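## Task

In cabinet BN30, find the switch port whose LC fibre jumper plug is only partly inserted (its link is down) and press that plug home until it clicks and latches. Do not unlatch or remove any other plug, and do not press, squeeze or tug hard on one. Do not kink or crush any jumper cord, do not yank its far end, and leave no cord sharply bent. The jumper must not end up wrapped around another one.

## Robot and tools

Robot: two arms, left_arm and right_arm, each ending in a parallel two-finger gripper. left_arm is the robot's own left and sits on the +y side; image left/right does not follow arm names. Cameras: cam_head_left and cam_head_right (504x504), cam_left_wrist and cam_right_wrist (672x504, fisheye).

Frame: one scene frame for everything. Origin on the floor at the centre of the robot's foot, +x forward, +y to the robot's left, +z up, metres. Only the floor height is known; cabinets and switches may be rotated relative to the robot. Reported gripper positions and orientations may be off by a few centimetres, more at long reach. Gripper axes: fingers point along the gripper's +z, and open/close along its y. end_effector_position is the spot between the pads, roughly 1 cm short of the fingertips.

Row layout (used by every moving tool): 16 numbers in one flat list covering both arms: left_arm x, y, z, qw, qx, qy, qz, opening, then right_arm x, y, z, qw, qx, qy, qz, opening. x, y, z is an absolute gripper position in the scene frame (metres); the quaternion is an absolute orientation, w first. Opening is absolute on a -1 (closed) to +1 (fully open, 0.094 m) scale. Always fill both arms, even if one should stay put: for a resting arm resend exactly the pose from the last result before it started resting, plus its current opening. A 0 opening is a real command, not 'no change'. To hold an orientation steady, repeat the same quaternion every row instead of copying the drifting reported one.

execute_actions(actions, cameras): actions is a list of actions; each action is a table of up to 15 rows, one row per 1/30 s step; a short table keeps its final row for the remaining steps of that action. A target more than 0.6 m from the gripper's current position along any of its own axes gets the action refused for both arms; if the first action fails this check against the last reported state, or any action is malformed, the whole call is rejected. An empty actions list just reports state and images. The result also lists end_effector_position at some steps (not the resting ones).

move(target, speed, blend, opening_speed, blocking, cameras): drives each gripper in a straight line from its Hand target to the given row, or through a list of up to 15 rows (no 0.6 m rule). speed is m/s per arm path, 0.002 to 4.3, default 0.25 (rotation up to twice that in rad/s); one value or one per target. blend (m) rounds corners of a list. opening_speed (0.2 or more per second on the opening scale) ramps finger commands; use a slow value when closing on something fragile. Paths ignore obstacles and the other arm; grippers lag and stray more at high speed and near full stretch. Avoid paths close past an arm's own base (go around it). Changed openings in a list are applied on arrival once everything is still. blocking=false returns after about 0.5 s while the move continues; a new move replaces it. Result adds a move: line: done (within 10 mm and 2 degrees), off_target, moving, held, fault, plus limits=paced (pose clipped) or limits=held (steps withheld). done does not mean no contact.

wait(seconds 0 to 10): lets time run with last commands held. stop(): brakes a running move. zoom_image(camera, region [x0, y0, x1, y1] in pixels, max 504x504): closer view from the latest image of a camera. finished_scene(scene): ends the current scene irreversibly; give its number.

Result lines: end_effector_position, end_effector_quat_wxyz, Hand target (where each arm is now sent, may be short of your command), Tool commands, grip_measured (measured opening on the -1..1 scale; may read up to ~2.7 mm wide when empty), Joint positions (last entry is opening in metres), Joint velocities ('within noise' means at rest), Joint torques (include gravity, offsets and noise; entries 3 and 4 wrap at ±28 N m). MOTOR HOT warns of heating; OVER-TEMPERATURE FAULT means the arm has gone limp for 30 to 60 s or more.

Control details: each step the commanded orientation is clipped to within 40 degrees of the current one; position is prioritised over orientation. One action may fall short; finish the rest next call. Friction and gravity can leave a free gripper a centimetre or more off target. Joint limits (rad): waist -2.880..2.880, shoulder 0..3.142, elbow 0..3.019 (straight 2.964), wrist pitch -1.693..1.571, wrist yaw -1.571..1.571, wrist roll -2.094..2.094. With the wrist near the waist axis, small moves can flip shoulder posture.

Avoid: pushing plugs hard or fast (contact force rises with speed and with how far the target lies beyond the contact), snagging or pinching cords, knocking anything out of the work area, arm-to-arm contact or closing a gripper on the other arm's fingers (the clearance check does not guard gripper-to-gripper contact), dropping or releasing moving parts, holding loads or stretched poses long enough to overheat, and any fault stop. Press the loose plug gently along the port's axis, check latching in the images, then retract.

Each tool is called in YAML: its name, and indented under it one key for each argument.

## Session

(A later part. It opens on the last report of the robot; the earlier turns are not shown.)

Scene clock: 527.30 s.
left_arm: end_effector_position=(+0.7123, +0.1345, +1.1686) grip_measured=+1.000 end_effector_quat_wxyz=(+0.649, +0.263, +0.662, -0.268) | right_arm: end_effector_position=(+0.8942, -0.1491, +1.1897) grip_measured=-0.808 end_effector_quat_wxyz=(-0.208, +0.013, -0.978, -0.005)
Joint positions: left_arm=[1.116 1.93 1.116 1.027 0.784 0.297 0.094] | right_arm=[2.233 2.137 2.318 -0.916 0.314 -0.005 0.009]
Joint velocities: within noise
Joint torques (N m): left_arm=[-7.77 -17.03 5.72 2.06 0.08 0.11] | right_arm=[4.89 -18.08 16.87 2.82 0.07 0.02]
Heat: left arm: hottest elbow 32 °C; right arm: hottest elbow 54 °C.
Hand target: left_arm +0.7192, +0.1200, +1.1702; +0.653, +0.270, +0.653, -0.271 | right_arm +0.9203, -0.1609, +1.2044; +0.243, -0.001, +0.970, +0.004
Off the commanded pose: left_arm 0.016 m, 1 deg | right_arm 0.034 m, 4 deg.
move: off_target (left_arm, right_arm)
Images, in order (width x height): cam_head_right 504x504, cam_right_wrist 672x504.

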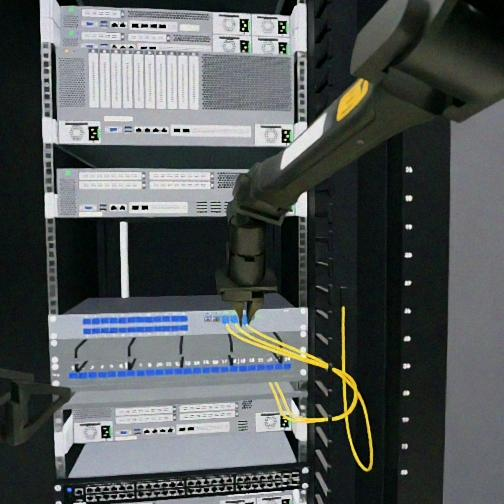

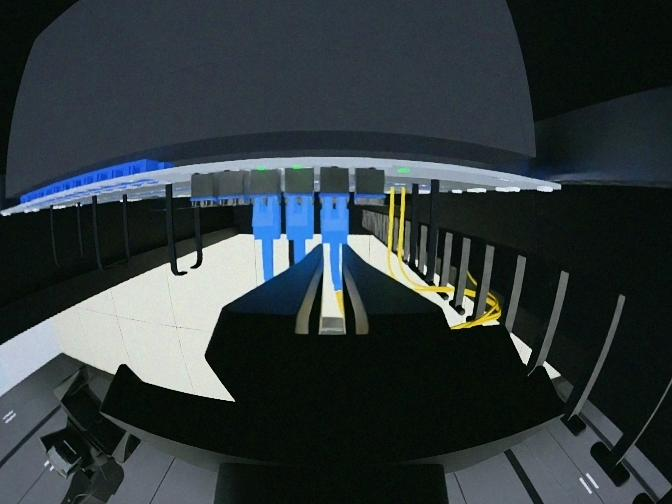

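move:
  target: [0.72,0.12,1.17,0.6533,0.2706,0.6533,-0.2706,1,0.934,-0.160,1.203,0.2419,-0.0010,0.9703,0.004,-0.81]
  speed: 0.05
  cameras: ["cam_head_right","cam_right_wrist"]

zoom_image:
  camera: "cam_right_wrist"
  region: [275, 165, 395, 265]

zoom_image:
  camera: "cam_head_right"
  region: [215, 300, 265, 340]

Scene clock: 533.70 s.
left_arm: end_effector_position=(+0.7123, +0.1345, +1.1686) grip_measured=+1.000 end_effector_quat_wxyz=(+0.649, +0.263, +0.662, -0.268) | right_arm: end_effector_position=(+0.8946, -0.1493, +1.1897) grip_measured=-0.808 end_effector_quat_wxyz=(-0.194, +0.017, -0.981, -0.003)
Joint positions: left_arm=[1.116 1.93 1.116 1.027 0.784 0.297 0.094] | right_arm=[2.233 2.164 2.38 -0.98 0.316 -0.005 0.009]
Joint velocities: within noise
Joint torques (N m): left_arm=[-7.77 -17.03 5.89 2.36 0.1 0.14] | right_arm=[5.01 -17.79 17.84 3.96 -0.03 0]
Heat: left arm: hottest elbow 32 °C; right arm: hottest elbow 55 °C.
Hand target: left_arm +0.7192, +0.1200, +1.1702; +0.653, +0.270, +0.653, -0.271 | right_arm +0.9279, -0.1615, +1.2051; +0.243, -0.001, +0.970, +0.003
Off the commanded pose: left_arm 0.016 m, 1 deg | right_arm 0.043 m, 6 deg.
move: off_target (left_arm, right_arm)
Images, in order (width x height): cam_head_right 504x504, cam_right_wrist 672x504.

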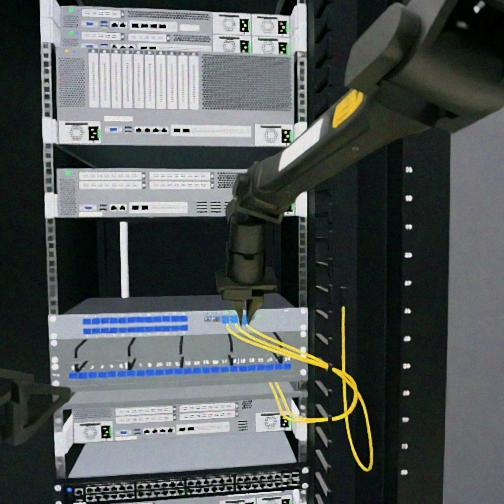

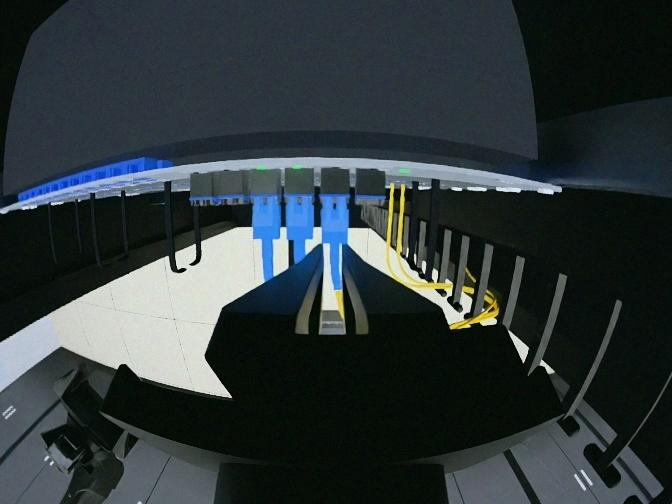

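Scaled by 4.200 from the camera's 672x504 image, which has a finer 960x720 frame.

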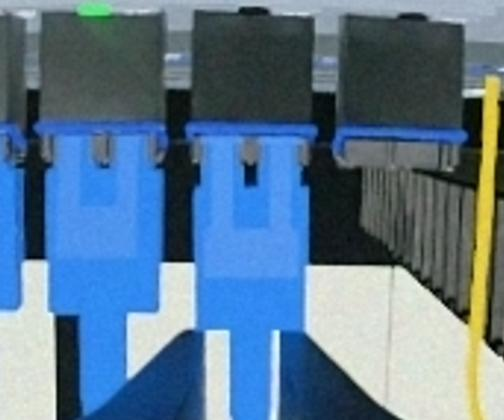

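Scaled by 10.080 from the camera's 504x504 image, which has a finer 720x720 frame.

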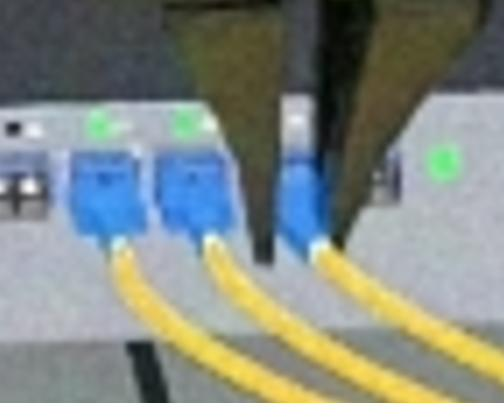

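move:
  target: [0.72,0.12,1.17,0.6533,0.2706,0.6533,-0.2706,1,0.938,-0.160,1.203,0.3090,-0.0013,0.9511,0.004,-0.81]
  speed: 0.05
  cameras: ["cam_head_right","cam_right_wrist"]

zoom_image:
  camera: "cam_right_wrist"
  region: [275, 165, 395, 265]

zoom_image:
  camera: "cam_head_right"
  region: [215, 300, 265, 340]

Scene clock: 542.60 s.
left_arm: end_effector_position=(+0.7123, +0.1345, +1.1686) grip_measured=+1.000 end_effector_quat_wxyz=(+0.649, +0.263, +0.662, -0.268) | right_arm: end_effector_position=(+0.8955, -0.1496, +1.1892) grip_measured=-0.808 end_effector_quat_wxyz=(-0.240, +0.017, -0.971, -0.001)
Joint positions: left_arm=[1.116 1.93 1.116 1.027 0.784 0.297 0.094] | right_arm=[2.233 2.093 2.212 -0.785 0.32 -0.038 0.009]
Joint velocities: within noise
Joint torques (N m): left_arm=[-7.36 -17.26 5.85 2.26 0.18 0.09] | right_arm=[4.66 -18.67 12.72 7.65 -0.34 -0.17]
Heat: left arm: hottest elbow 32 °C; right arm: hottest elbow 56 °C.
Hand target: left_arm +0.7192, +0.1200, +1.1702; +0.653, +0.270, +0.653, -0.271 | right_arm +0.9317, -0.1621, +1.2069; +0.307, -0.001, +0.952, +0.002
Off the commanded pose: left_arm 0.016 m, 1 deg | right_arm 0.046 m, 8 deg.
move: off_target (left_arm, right_arm)
Images, in order (width x height): cam_head_right 504x504, cam_right_wrist 672x504.

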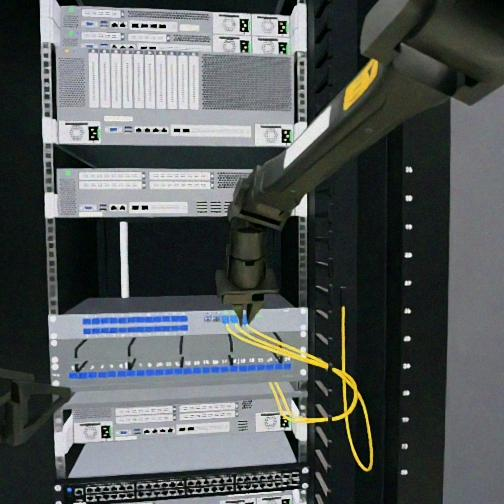

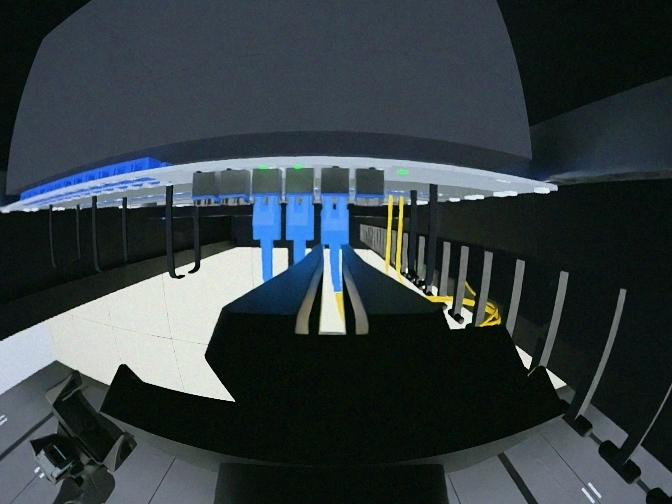

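Scaled by 4.200 from the camera's 672x504 image, which has a finer 960x720 frame.

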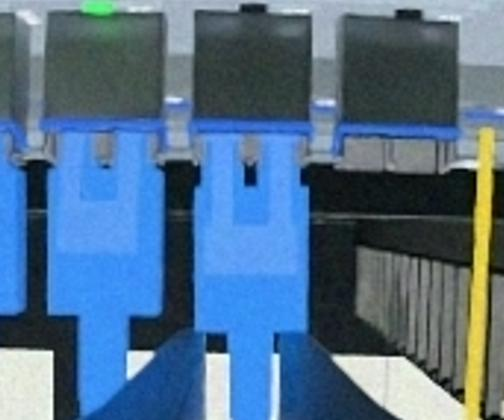

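Scaled by 10.080 from the camera's 504x504 image, which has a finer 720x720 frame.

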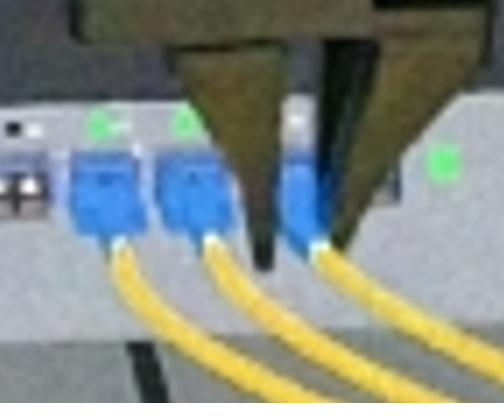

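move:
  target: [0.72,0.12,1.17,0.6533,0.2706,0.6533,-0.2706,1,0.950,-0.160,1.205,0.3090,-0.0013,0.9511,0.004,-0.81]
  speed: 0.05
  cameras: ["cam_head_right","cam_right_wrist"]

zoom_image:
  camera: "cam_right_wrist"
  region: [275, 165, 395, 265]

zoom_image:
  camera: "cam_head_right"
  region: [215, 300, 265, 340]

Scene clock: 550.20 s.
left_arm: end_effector_position=(+0.7123, +0.1345, +1.1686) grip_measured=+1.000 end_effector_quat_wxyz=(+0.649, +0.263, +0.662, -0.268) | right_arm: end_effector_position=(+0.8953, -0.1496, +1.1889) grip_measured=-0.808 end_effector_quat_wxyz=(-0.241, +0.019, -0.970, -0.001)
Joint positions: left_arm=[1.116 1.93 1.116 1.027 0.784 0.297 0.094] | right_arm=[2.233 2.09 2.206 -0.778 0.32 -0.041 0.009]
Joint velocities: within noise
Joint torques (N m): left_arm=[-6.42 -17.03 5.97 2.14 0.13 0.11] | right_arm=[4.6 -16.73 18.07 6.23 -0.45 -0.09]
Heat: left arm: hottest elbow 32 °C; right arm: hottest elbow 56 °C.
Hand target: left_arm +0.7192, +0.1200, +1.1702; +0.653, +0.270, +0.653, -0.271 | right_arm +0.9397, -0.1626, +1.2094; +0.309, -0.002, +0.951, +0.003
Off the commanded pose: left_arm 0.016 m, 1 deg | right_arm 0.058 m, 8 deg.
move: off_target (left_arm, right_arm)
Images, in order (width x height): cam_head_right 504x504, cam_right_wrist 672x504.

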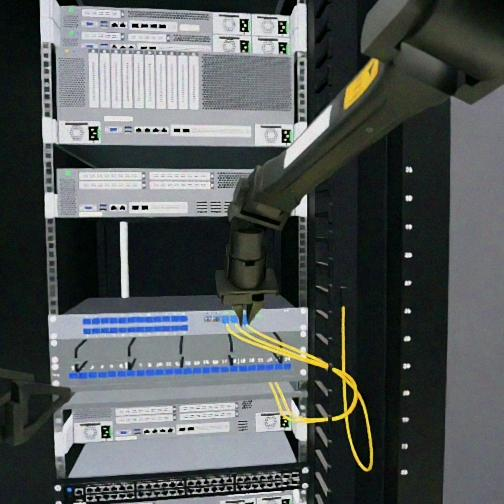

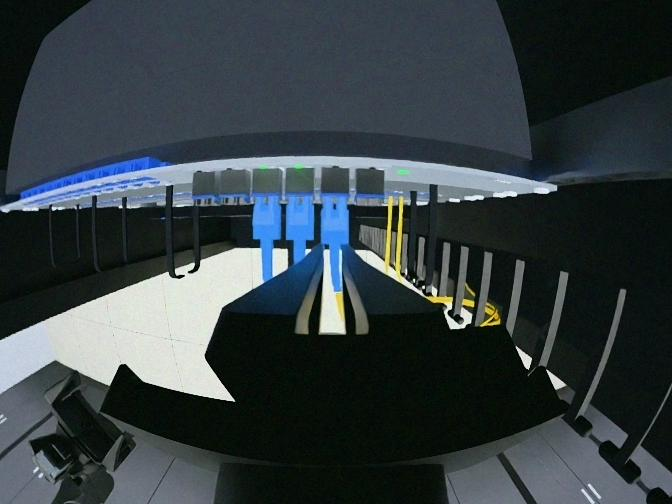

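Scaled by 4.200 from the camera's 672x504 image, which has a finer 960x720 frame.

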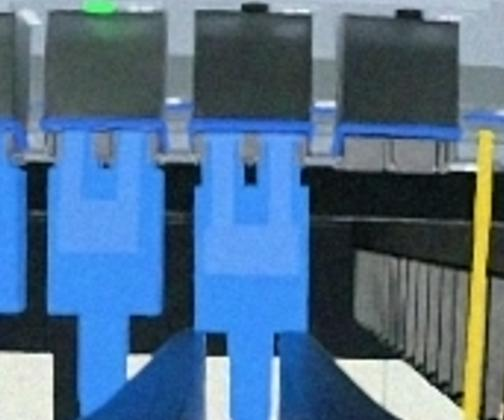

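Scaled by 10.080 from the camera's 504x504 image, which has a finer 720x720 frame.

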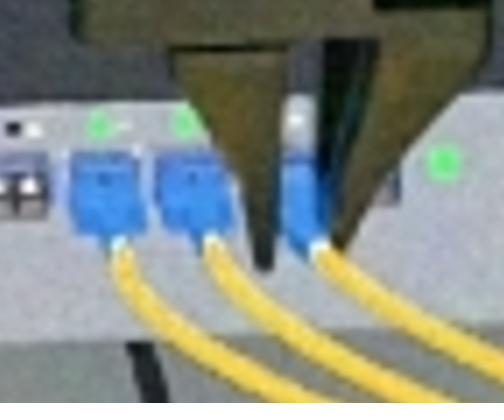

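move:
  target: [0.72,0.12,1.17,0.6533,0.2706,0.6533,-0.2706,1,0.960,-0.160,1.205,0.342,-0.0014,0.9397,0.004,-0.81]
  speed: 0.05
  cameras: ["cam_head_right","cam_right_wrist"]

zoom_image:
  camera: "cam_right_wrist"
  region: [275, 165, 395, 265]

zoom_image:
  camera: "cam_head_right"
  region: [215, 300, 265, 340]

Scene clock: 560.70 s.
left_arm: end_effector_position=(+0.7123, +0.1345, +1.1686) grip_measured=+1.000 end_effector_quat_wxyz=(+0.649, +0.263, +0.662, -0.268) | right_arm: end_effector_position=(+0.8963, -0.1499, +1.1892) grip_measured=-0.808 end_effector_quat_wxyz=(-0.245, +0.024, -0.969, +0.002)
Joint positions: left_arm=[1.116 1.93 1.116 1.027 0.784 0.297 0.094] | right_arm=[2.233 2.088 2.2 -0.766 0.322 -0.055 0.009]
Joint velocities: within noise
Joint torques (N m): left_arm=[-7.06 -17.38 6.08 2.22 0.16 0.14] | right_arm=[4.25 -17.67 14.68 9.92 -0.66 -0.18]
Heat: left arm: hottest elbow 32 °C; right arm: hottest elbow 56 °C.
Hand target: left_arm +0.7192, +0.1200, +1.1702; +0.653, +0.270, +0.653, -0.271 | right_arm +0.9465, -0.1639, +1.2124; +0.338, -0.002, +0.941, +0.001
Off the commanded pose: left_arm 0.016 m, 1 deg | right_arm 0.066 m, 12 deg.
move: off_target (left_arm, right_arm)
Images, in order (width x height): cam_head_right 504x504, cam_right_wrist 672x504.

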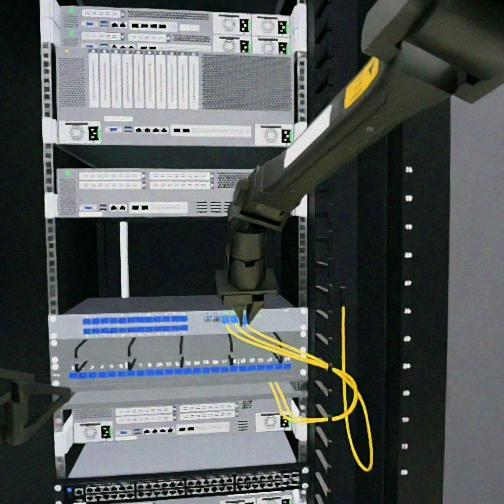

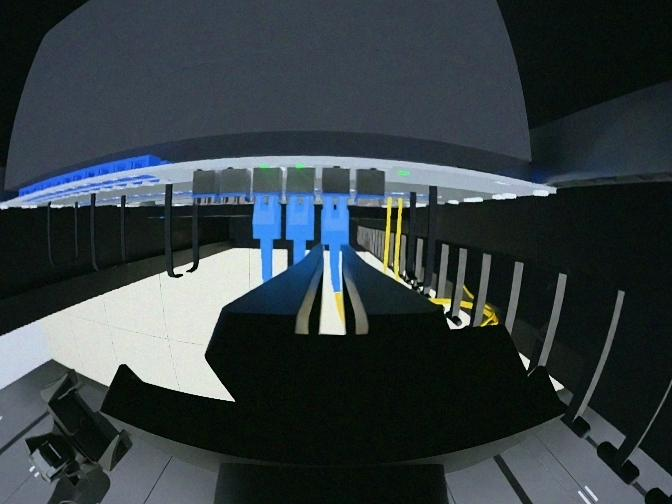

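Scaled by 4.200 from the camera's 672x504 image, which has a finer 960x720 frame.

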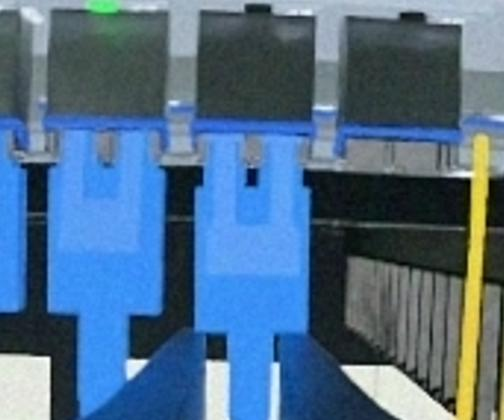

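Scaled by 10.080 from the camera's 504x504 image, which has a finer 720x720 frame.

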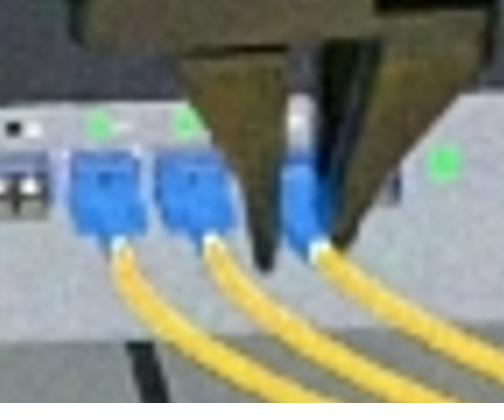

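move:
  target: [0.72,0.12,1.17,0.6533,0.2706,0.6533,-0.2706,1,0.975,-0.160,1.205,0.342,-0.0014,0.9397,0.006,-0.81]
  speed: 0.05
  cameras: ["cam_head_right","cam_right_wrist"]

zoom_image:
  camera: "cam_right_wrist"
  region: [275, 165, 395, 265]

zoom_image:
  camera: "cam_head_right"
  region: [215, 300, 265, 340]

Scene clock: 568.47 s.
left_arm: end_effector_position=(+0.7123, +0.1345, +1.1686) grip_measured=+1.000 end_effector_quat_wxyz=(+0.649, +0.263, +0.662, -0.268) | right_arm: end_effector_position=(+0.8959, -0.1495, +1.1887) grip_measured=-0.808 end_effector_quat_wxyz=(-0.249, +0.026, -0.968, +0.002)
Joint positions: left_arm=[1.116 1.93 1.116 1.027 0.784 0.297 0.094] | right_arm=[2.233 2.082 2.184 -0.747 0.32 -0.061 0.009]
Joint velocities: within noise
Joint torques (N m): left_arm=[-7 -17.67 5.79 2.02 0.11 0.05] | right_arm=[4.07 -15.56 20.53 8.39 -0.93 -0.19]
Heat: left arm: hottest elbow 32 °C; right arm: hottest elbow 57 °C.
Hand target: left_arm +0.7192, +0.1200, +1.1702; +0.653, +0.270, +0.653, -0.271 | right_arm +0.9551, -0.1651, +1.2136; +0.342, -0.003, +0.940, +0.003
Off the commanded pose: left_arm 0.016 m, 1 deg | right_arm 0.081 m, 12 deg.
move: off_target (left_arm, right_arm)
Images, in order (width x height): cam_head_right 504x504, cam_right_wrist 672x504.

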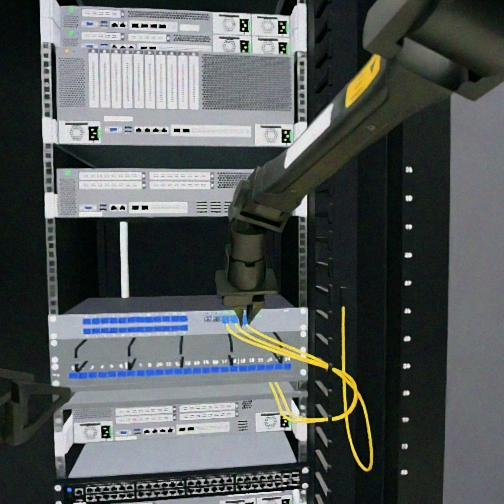

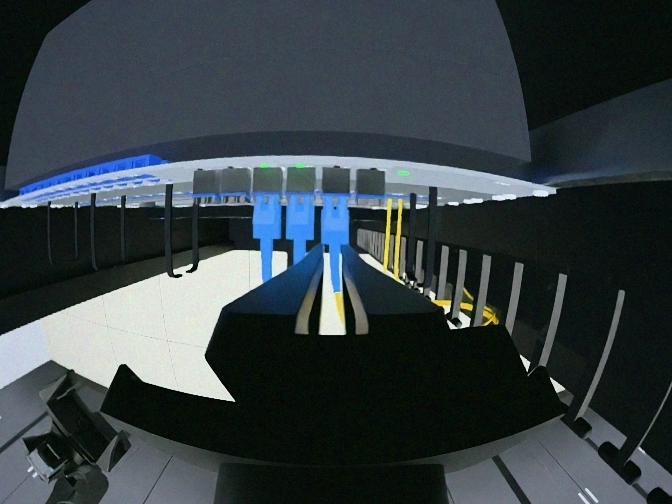

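Scaled by 4.200 from the camera's 672x504 image, which has a finer 960x720 frame.

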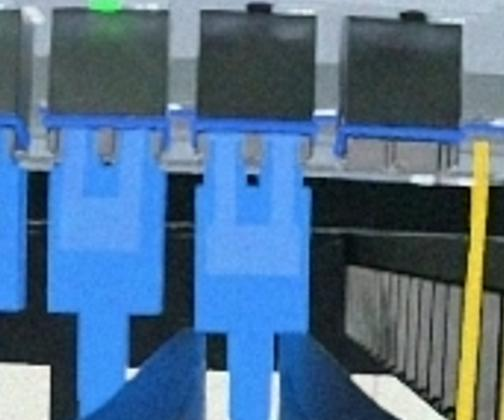

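Scaled by 10.080 from the camera's 504x504 image, which has a finer 720x720 frame.

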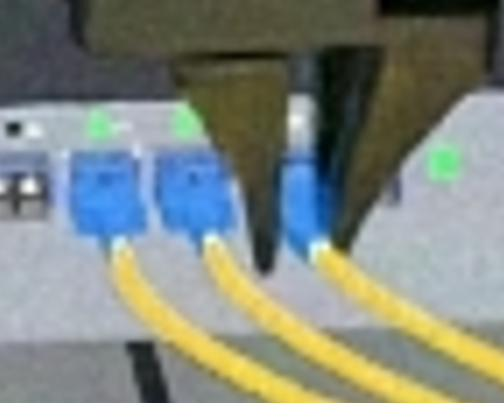

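move:
  target: [0.72,0.12,1.17,0.6533,0.2706,0.6533,-0.2706,1,0.898,-0.161,1.205,0.2419,0,0.9703,0,-0.81]
  speed: 0.08
  cameras: ["cam_head_right","cam_right_wrist"]

zoom_image:
  camera: "cam_right_wrist"
  region: [275, 165, 395, 265]

zoom_image:
  camera: "cam_head_right"
  region: [215, 300, 265, 340]

Scene clock: 590.17 s.
left_arm: end_effector_position=(+0.7123, +0.1345, +1.1686) grip_measured=+1.000 end_effector_quat_wxyz=(+0.649, +0.263, +0.662, -0.268) | right_arm: end_effector_position=(+0.8854, -0.1500, +1.1837) grip_measured=-0.808 end_effector_quat_wxyz=(-0.226, +0.014, -0.974, -0.001)
Joint positions: left_arm=[1.116 1.93 1.116 1.027 0.784 0.297 0.094] | right_arm=[2.233 2.082 2.184 -0.798 0.322 -0.021 0.009]
Joint velocities: within noise
Joint torques (N m): left_arm=[-7.3 -17.44 6.08 2.22 0.11 0.07] | right_arm=[5.19 -20.78 12.6 1.47 0.26 0.21]
Heat: left arm: hottest elbow 32 °C; right arm: hottest elbow 62 °C.
Hand target: left_arm +0.7192, +0.1200, +1.1702; +0.653, +0.270, +0.653, -0.271 | right_arm +0.8971, -0.1611, +1.2049; +0.242, +0.000, +0.970, +0.000
Off the commanded pose: left_arm 0.016 m, 1 deg | right_arm 0.027 m, 2 deg.
move: off_target (left_arm, right_arm)
Images, in order (width x height): cam_head_right 504x504, cam_right_wrist 672x504.

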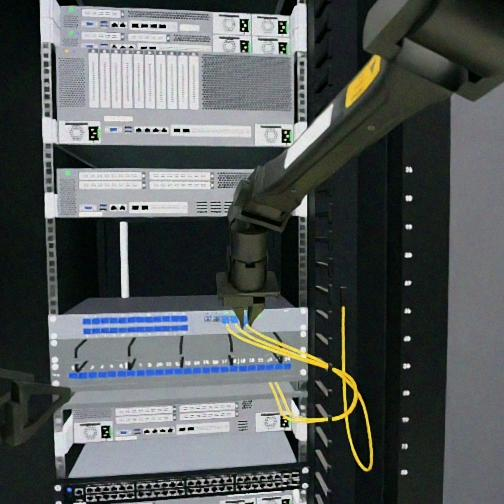

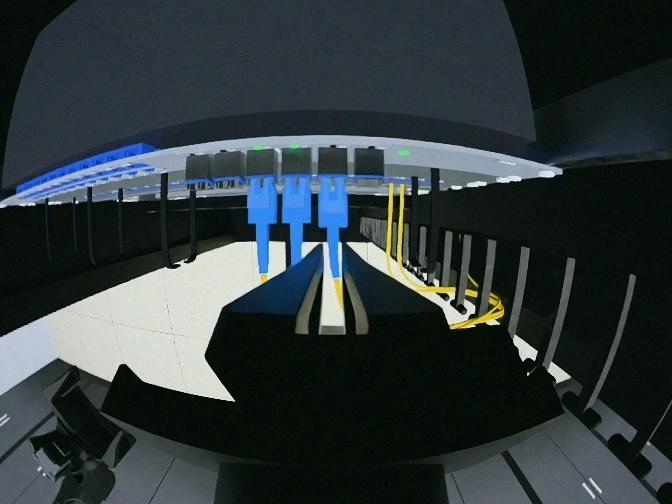

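Scaled by 4.200 from the camera's 672x504 image, which has a finer 960x720 frame.

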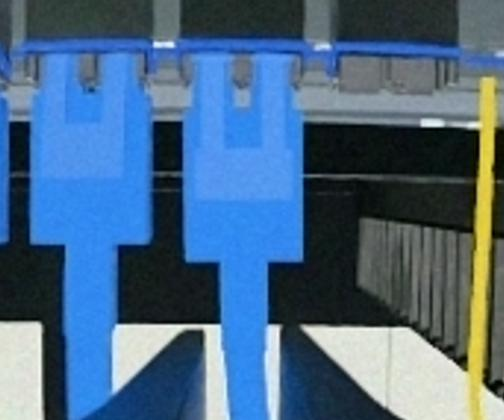

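Scaled by 10.080 from the camera's 504x504 image, which has a finer 720x720 frame.

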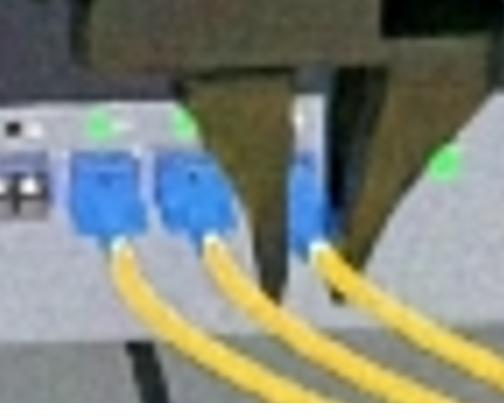

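move:
  target:
    - [0.72,0.12,1.17,0.6533,0.2706,0.6533,-0.2706,1,0.898,-0.161,1.2085,0.2419,0,0.9703,0,-0.81]
    - [0.72,0.12,1.17,0.6533,0.2706,0.6533,-0.2706,1,0.914,-0.161,1.2085,0.2419,0,0.9703,0,-0.81]
  speed: 0.05
  cameras: ["cam_head_right","cam_right_wrist"]

zoom_image:
  camera: "cam_right_wrist"
  region: [275, 165, 395, 265]

zoom_image:
  camera: "cam_head_right"
  region: [215, 300, 265, 340]

Scene clock: 598.87 s.
left_arm: end_effector_position=(+0.7123, +0.1345, +1.1686) grip_measured=+1.000 end_effector_quat_wxyz=(+0.649, +0.263, +0.662, -0.268) | right_arm: end_effector_position=(+0.8996, -0.1523, +1.1980) grip_measured=-0.808 end_effector_quat_wxyz=(-0.229, +0.012, -0.973, -0.001)
Joint positions: left_arm=[1.116 1.93 1.116 1.027 0.784 0.297 0.094] | right_arm=[2.233 2.114 2.285 -0.86 0.323 -0.02 0.009]
Joint velocities: within noise
Joint torques (N m): left_arm=[-7.59 -17.2 5.85 2.33 0.13 0.16] | right_arm=[5.36 -19.72 14.43 1.26 0.14 0.22]
Heat: left arm: hottest elbow 32 °C; right arm: hottest elbow 62 °C.
Hand target: left_arm +0.7192, +0.1200, +1.1702; +0.653, +0.270, +0.653, -0.271 | right_arm +0.9128, -0.1613, +1.2088; +0.243, +0.000, +0.970, +0.000
Off the commanded pose: left_arm 0.016 m, 1 deg | right_arm 0.020 m, 2 deg.
move: off_target (left_arm, right_arm)
Images, in order (width x height): cam_head_right 504x504, cam_right_wrist 672x504.

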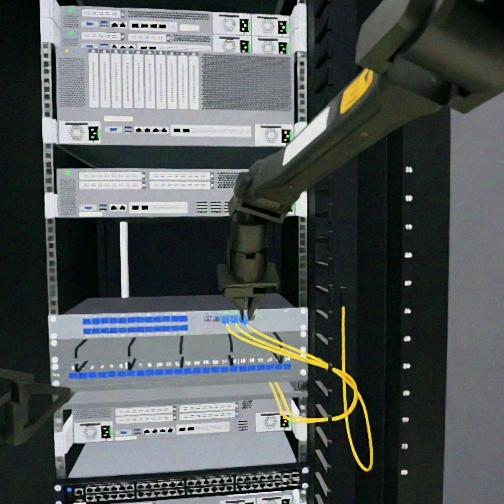

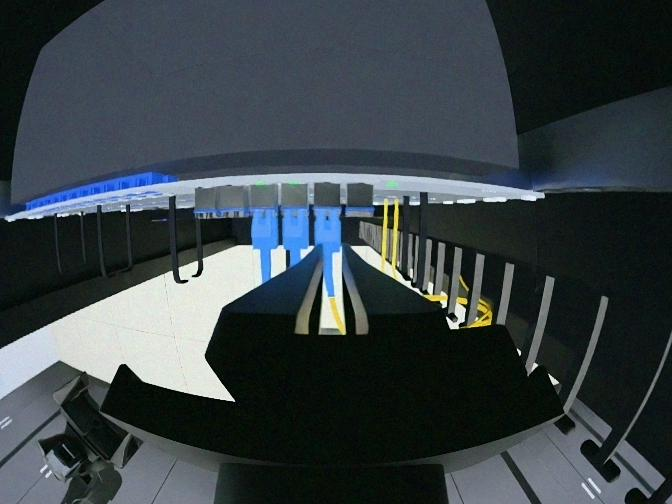

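Scaled by 4.200 from the camera's 672x504 image, which has a finer 960x720 frame.

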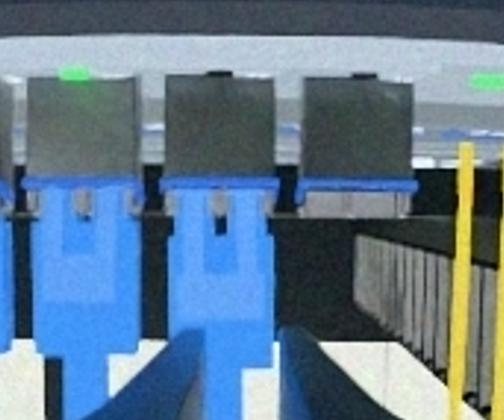

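Scaled by 10.080 from the camera's 504x504 image, which has a finer 720x720 frame.

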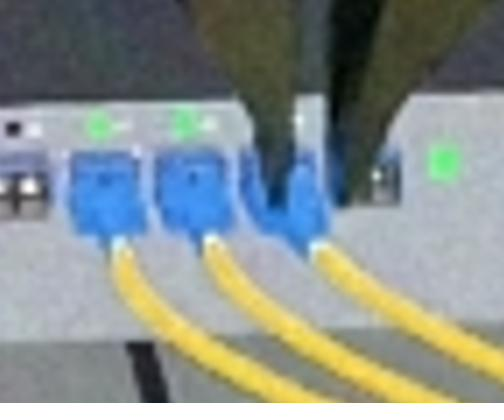

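move:
  target:
    - [0.72,0.12,1.17,0.6533,0.2706,0.6533,-0.2706,1,0.884,-0.158,1.206,0.2419,-0.0015,0.9703,0.006,-0.81]
    - [0.72,0.12,1.17,0.6533,0.2706,0.6533,-0.2706,1,0.884,-0.158,1.189,0.2419,-0.0015,0.9703,0.006,-0.81]
    - [0.72,0.12,1.17,0.6533,0.2706,0.6533,-0.2706,1,0.898,-0.158,1.2035,0.2419,-0.0015,0.9703,0.006,-0.81]
  speed: 0.05
  cameras: ["cam_head_right","cam_right_wrist"]

zoom_image:
  camera: "cam_right_wrist"
  region: [275, 165, 395, 265]

zoom_image:
  camera: "cam_head_right"
  region: [215, 300, 265, 340]

Scene clock: 612.93 s.
left_arm: end_effector_position=(+0.7123, +0.1345, +1.1686) grip_measured=+1.000 end_effector_quat_wxyz=(+0.649, +0.263, +0.662, -0.268) | right_arm: end_effector_position=(+0.8823, -0.1521, +1.1939) grip_measured=-0.808 end_effector_quat_wxyz=(-0.229, +0.012, -0.973, -0.006)
Joint positions: left_arm=[1.116 1.93 1.116 1.027 0.784 0.297 0.094] | right_arm=[2.233 2.054 2.158 -0.793 0.313 -0.017 0.009]
Joint velocities: within noise
Joint torques (N m): left_arm=[-6.71 -17.38 6.06 2.14 0.12 0.13] | right_arm=[5.19 -18.43 14.5 1.42 0.11 0.2]
Heat: left arm: hottest elbow 32 °C; right arm: hottest elbow 62 °C.
Hand target: left_arm +0.7192, +0.1200, +1.1702; +0.653, +0.270, +0.653, -0.271 | right_arm +0.8968, -0.1583, +1.2037; +0.242, -0.002, +0.970, +0.006
Off the commanded pose: left_arm 0.016 m, 1 deg | right_arm 0.019 m, 2 deg.
move: off_target (left_arm, right_arm)
Images, in order (width x height): cam_head_right 504x504, cam_right_wrist 672x504.

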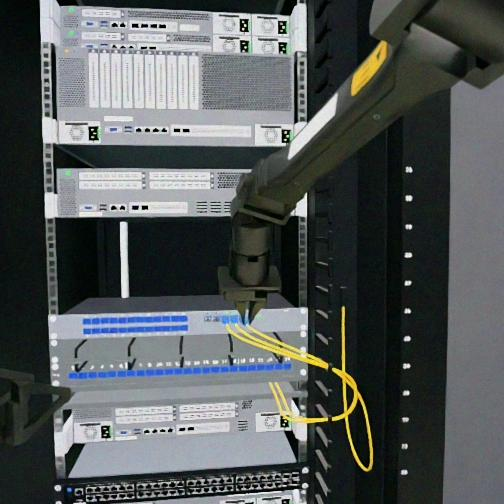

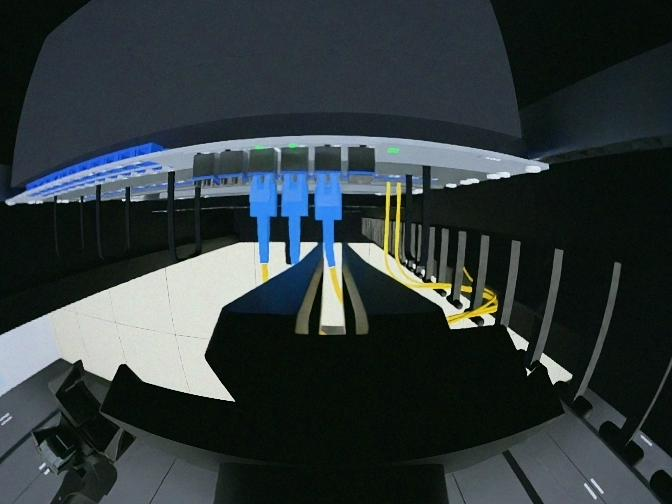

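Scaled by 4.200 from the camera's 672x504 image, which has a finer 960x720 frame.

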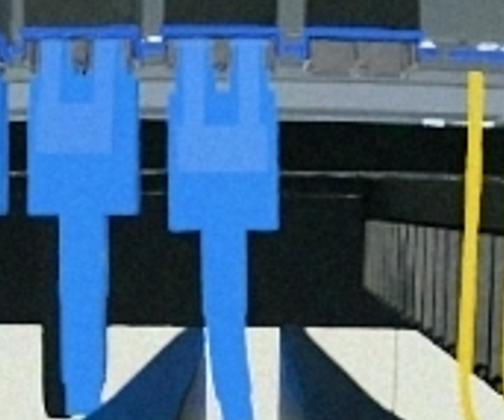

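Scaled by 10.080 from the camera's 504x504 image, which has a finer 720x720 frame.

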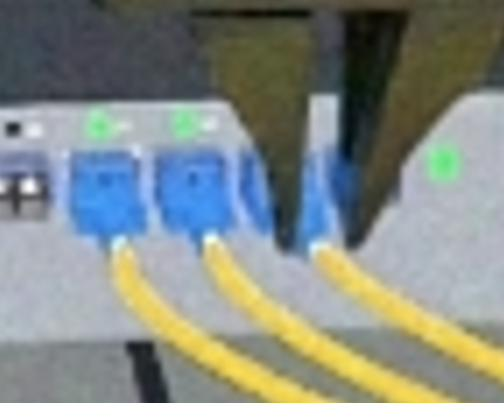

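move:
  target: [0.72,0.12,1.17,0.6533,0.2706,0.6533,-0.2706,1,0.904,-0.155,1.2035,0.2419,-0.0032,0.9703,0.013,-0.81]
  speed: 0.05
  cameras: ["cam_head_right","cam_right_wrist"]

zoom_image:
  camera: "cam_right_wrist"
  region: [275, 165, 395, 265]

Scene clock: 618.73 s.
left_arm: end_effector_position=(+0.7123, +0.1345, +1.1686) grip_measured=+1.000 end_effector_quat_wxyz=(+0.649, +0.263, +0.662, -0.268) | right_arm: end_effector_position=(+0.8881, -0.1489, +1.1935) grip_measured=-0.808 end_effector_quat_wxyz=(-0.228, +0.013, -0.973, -0.012)
Joint positions: left_arm=[1.116 1.93 1.116 1.027 0.784 0.297 0.094] | right_arm=[2.233 2.076 2.2 -0.814 0.301 -0.017 0.009]
Joint velocities: within noise
Joint torques (N m): left_arm=[-7 -17.85 5.96 2.37 0.14 0.14] | right_arm=[5.48 -18.84 14.6 1.43 0 0.21]
Heat: left arm: hottest elbow 32 °C; right arm: hottest elbow 63 °C.
Hand target: left_arm +0.7192, +0.1200, +1.1702; +0.653, +0.270, +0.653, -0.271 | right_arm +0.9027, -0.1553, +1.2038; +0.243, -0.003, +0.970, +0.013
Off the commanded pose: left_arm 0.016 m, 1 deg | right_arm 0.020 m, 2 deg.
move: off_target (left_arm, right_arm)
Images, in order (width x height): cam_head_right 504x504, cam_right_wrist 672x504.

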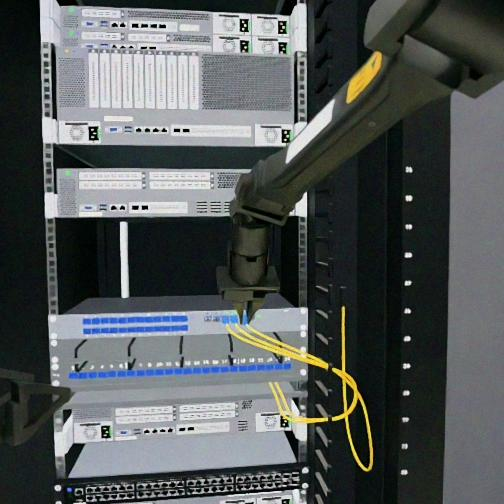

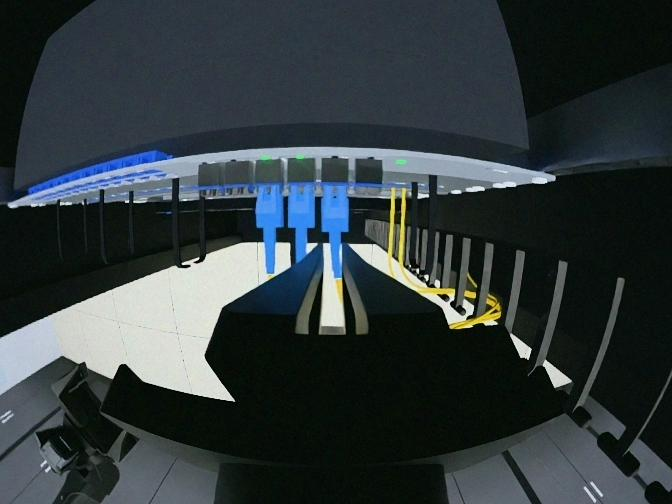

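Scaled by 4.200 from the camera's 672x504 image, which has a finer 960x720 frame.

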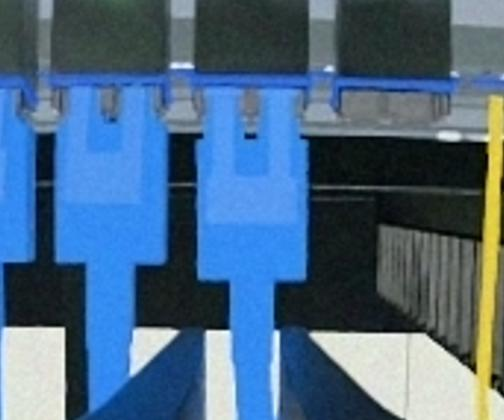

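move:
  target: [0.72,0.12,1.17,0.6533,0.2706,0.6533,-0.2706,1,0.911,-0.157,1.2035,0.2419,-0.0018,0.9703,0.007,-0.81]
  speed: 0.05
  cameras: ["cam_head_right","cam_right_wrist"]

zoom_image:
  camera: "cam_right_wrist"
  region: [275, 165, 395, 265]

zoom_image:
  camera: "cam_head_right"
  region: [215, 300, 265, 340]

Scene clock: 625.00 s.
left_arm: end_effector_position=(+0.7123, +0.1345, +1.1686) grip_measured=+1.000 end_effector_quat_wxyz=(+0.649, +0.263, +0.662, -0.268) | right_arm: end_effector_position=(+0.8956, -0.1487, +1.1936) grip_measured=-0.808 end_effector_quat_wxyz=(-0.229, +0.013, -0.973, -0.009)
Joint positions: left_arm=[1.116 1.93 1.116 1.027 0.784 0.297 0.094] | right_arm=[2.233 2.104 2.253 -0.839 0.307 -0.017 0.009]
Joint velocities: within noise
Joint torques (N m): left_arm=[-7.41 -16.97 5.78 2.32 0.09 0.17] | right_arm=[5.19 -18.84 14.84 1.24 0.24 0.19]
Heat: left arm: hottest elbow 32 °C; right arm: hottest elbow 62 °C.
Hand target: left_arm +0.7192, +0.1200, +1.1702; +0.653, +0.270, +0.653, -0.271 | right_arm +0.9096, -0.1573, +1.2036; +0.243, -0.002, +0.970, +0.007
Off the commanded pose: left_arm 0.016 m, 1 deg | right_arm 0.020 m, 2 deg.
move: off_target (left_arm, right_arm)
Images, in order (width x height): cam_head_right 504x504, cam_right_wrist 672x504.

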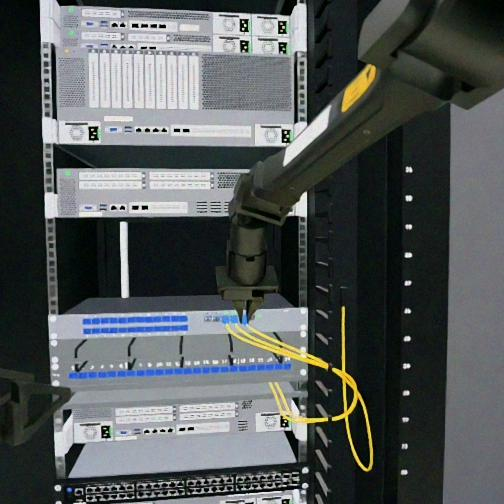

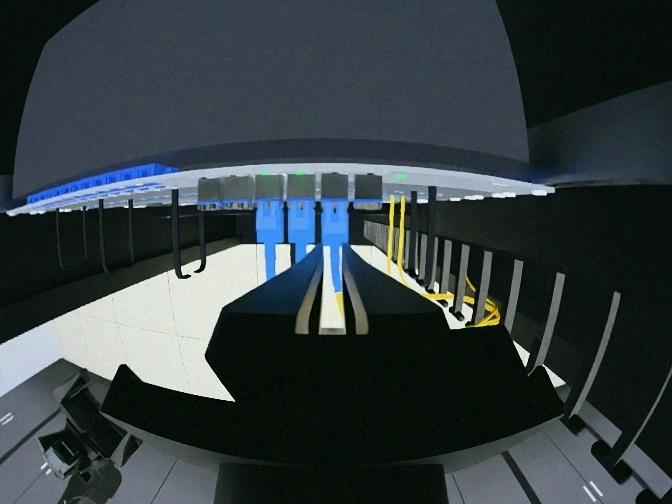

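Scaled by 4.200 from the camera's 672x504 image, which has a finer 960x720 frame.

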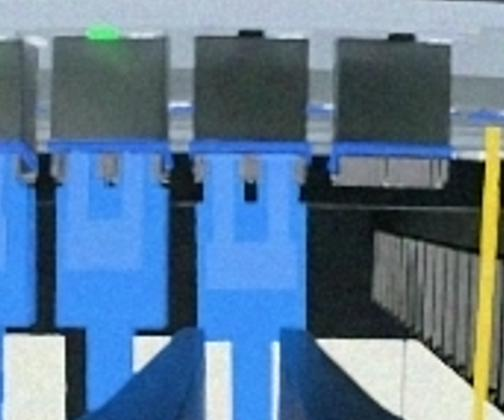

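Scaled by 10.080 from the camera's 504x504 image, which has a finer 720x720 frame.

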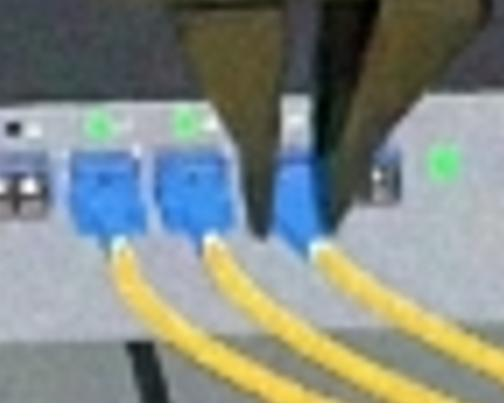

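move:
  target: [0.72,0.12,1.17,0.6533,0.2706,0.6533,-0.2706,1,0.921,-0.159,1.2035,0.2588,-0.0004,0.9659,0.002,-0.81]
  speed: 0.05
  cameras: ["cam_head_right","cam_right_wrist"]

zoom_image:
  camera: "cam_right_wrist"
  region: [275, 165, 395, 265]

zoom_image:
  camera: "cam_head_right"
  region: [215, 300, 265, 340]

Scene clock: 631.67 s.
left_arm: end_effector_position=(+0.7123, +0.1345, +1.1686) grip_measured=+1.000 end_effector_quat_wxyz=(+0.649, +0.263, +0.662, -0.268) | right_arm: end_effector_position=(+0.9011, -0.1500, +1.1957) grip_measured=-0.808 end_effector_quat_wxyz=(-0.237, +0.009, -0.971, -0.006)
Joint positions: left_arm=[1.116 1.93 1.116 1.027 0.784 0.297 0.094] | right_arm=[2.233 2.109 2.265 -0.826 0.315 -0.017 0.009]
Joint velocities: within noise
Joint torques (N m): left_arm=[-7.24 -18.08 5.96 2.3 0.13 0.12] | right_arm=[5.19 -18.55 14.84 2.4 0.26 0.06]
Heat: left arm: hottest elbow 32 °C; right arm: hottest elbow 64 °C.
Hand target: left_arm +0.7192, +0.1200, +1.1702; +0.653, +0.270, +0.653, -0.271 | right_arm +0.9191, -0.1595, +1.2041; +0.259, +0.000, +0.966, +0.002
Off the commanded pose: left_arm 0.016 m, 1 deg | right_arm 0.023 m, 3 deg.
move: off_target (left_arm, right_arm)
Images, in order (width x height): cam_head_right 504x504, cam_right_wrist 672x504.

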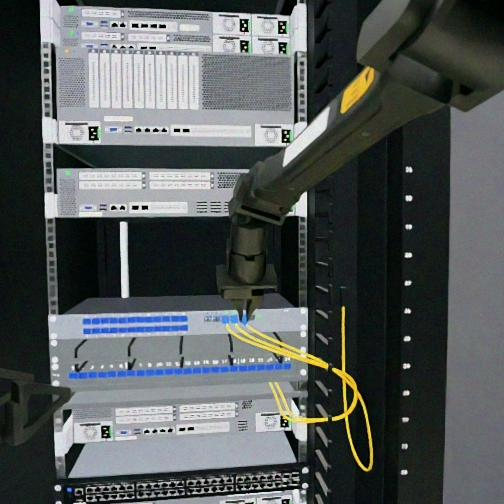

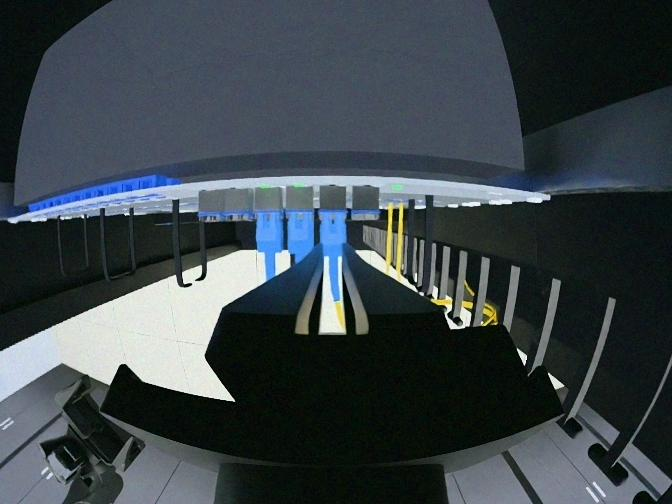

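Scaled by 4.200 from the camera's 672x504 image, which has a finer 960x720 frame.

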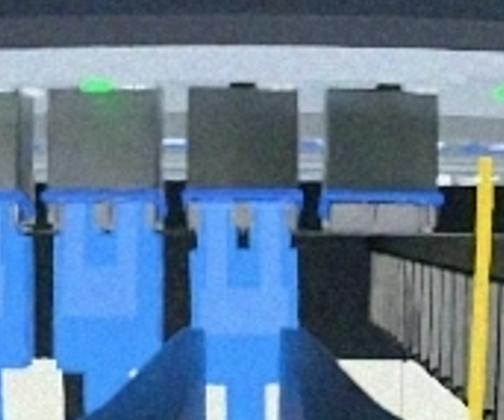

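Scaled by 10.080 from the camera's 504x504 image, which has a finer 720x720 frame.

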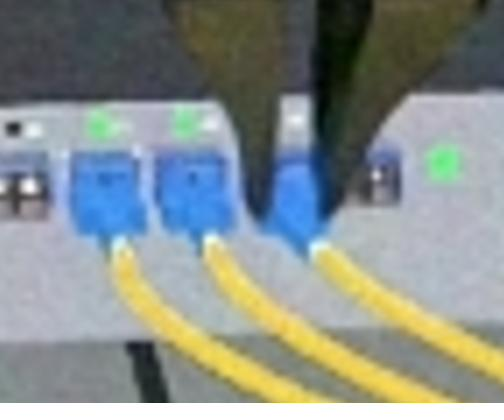

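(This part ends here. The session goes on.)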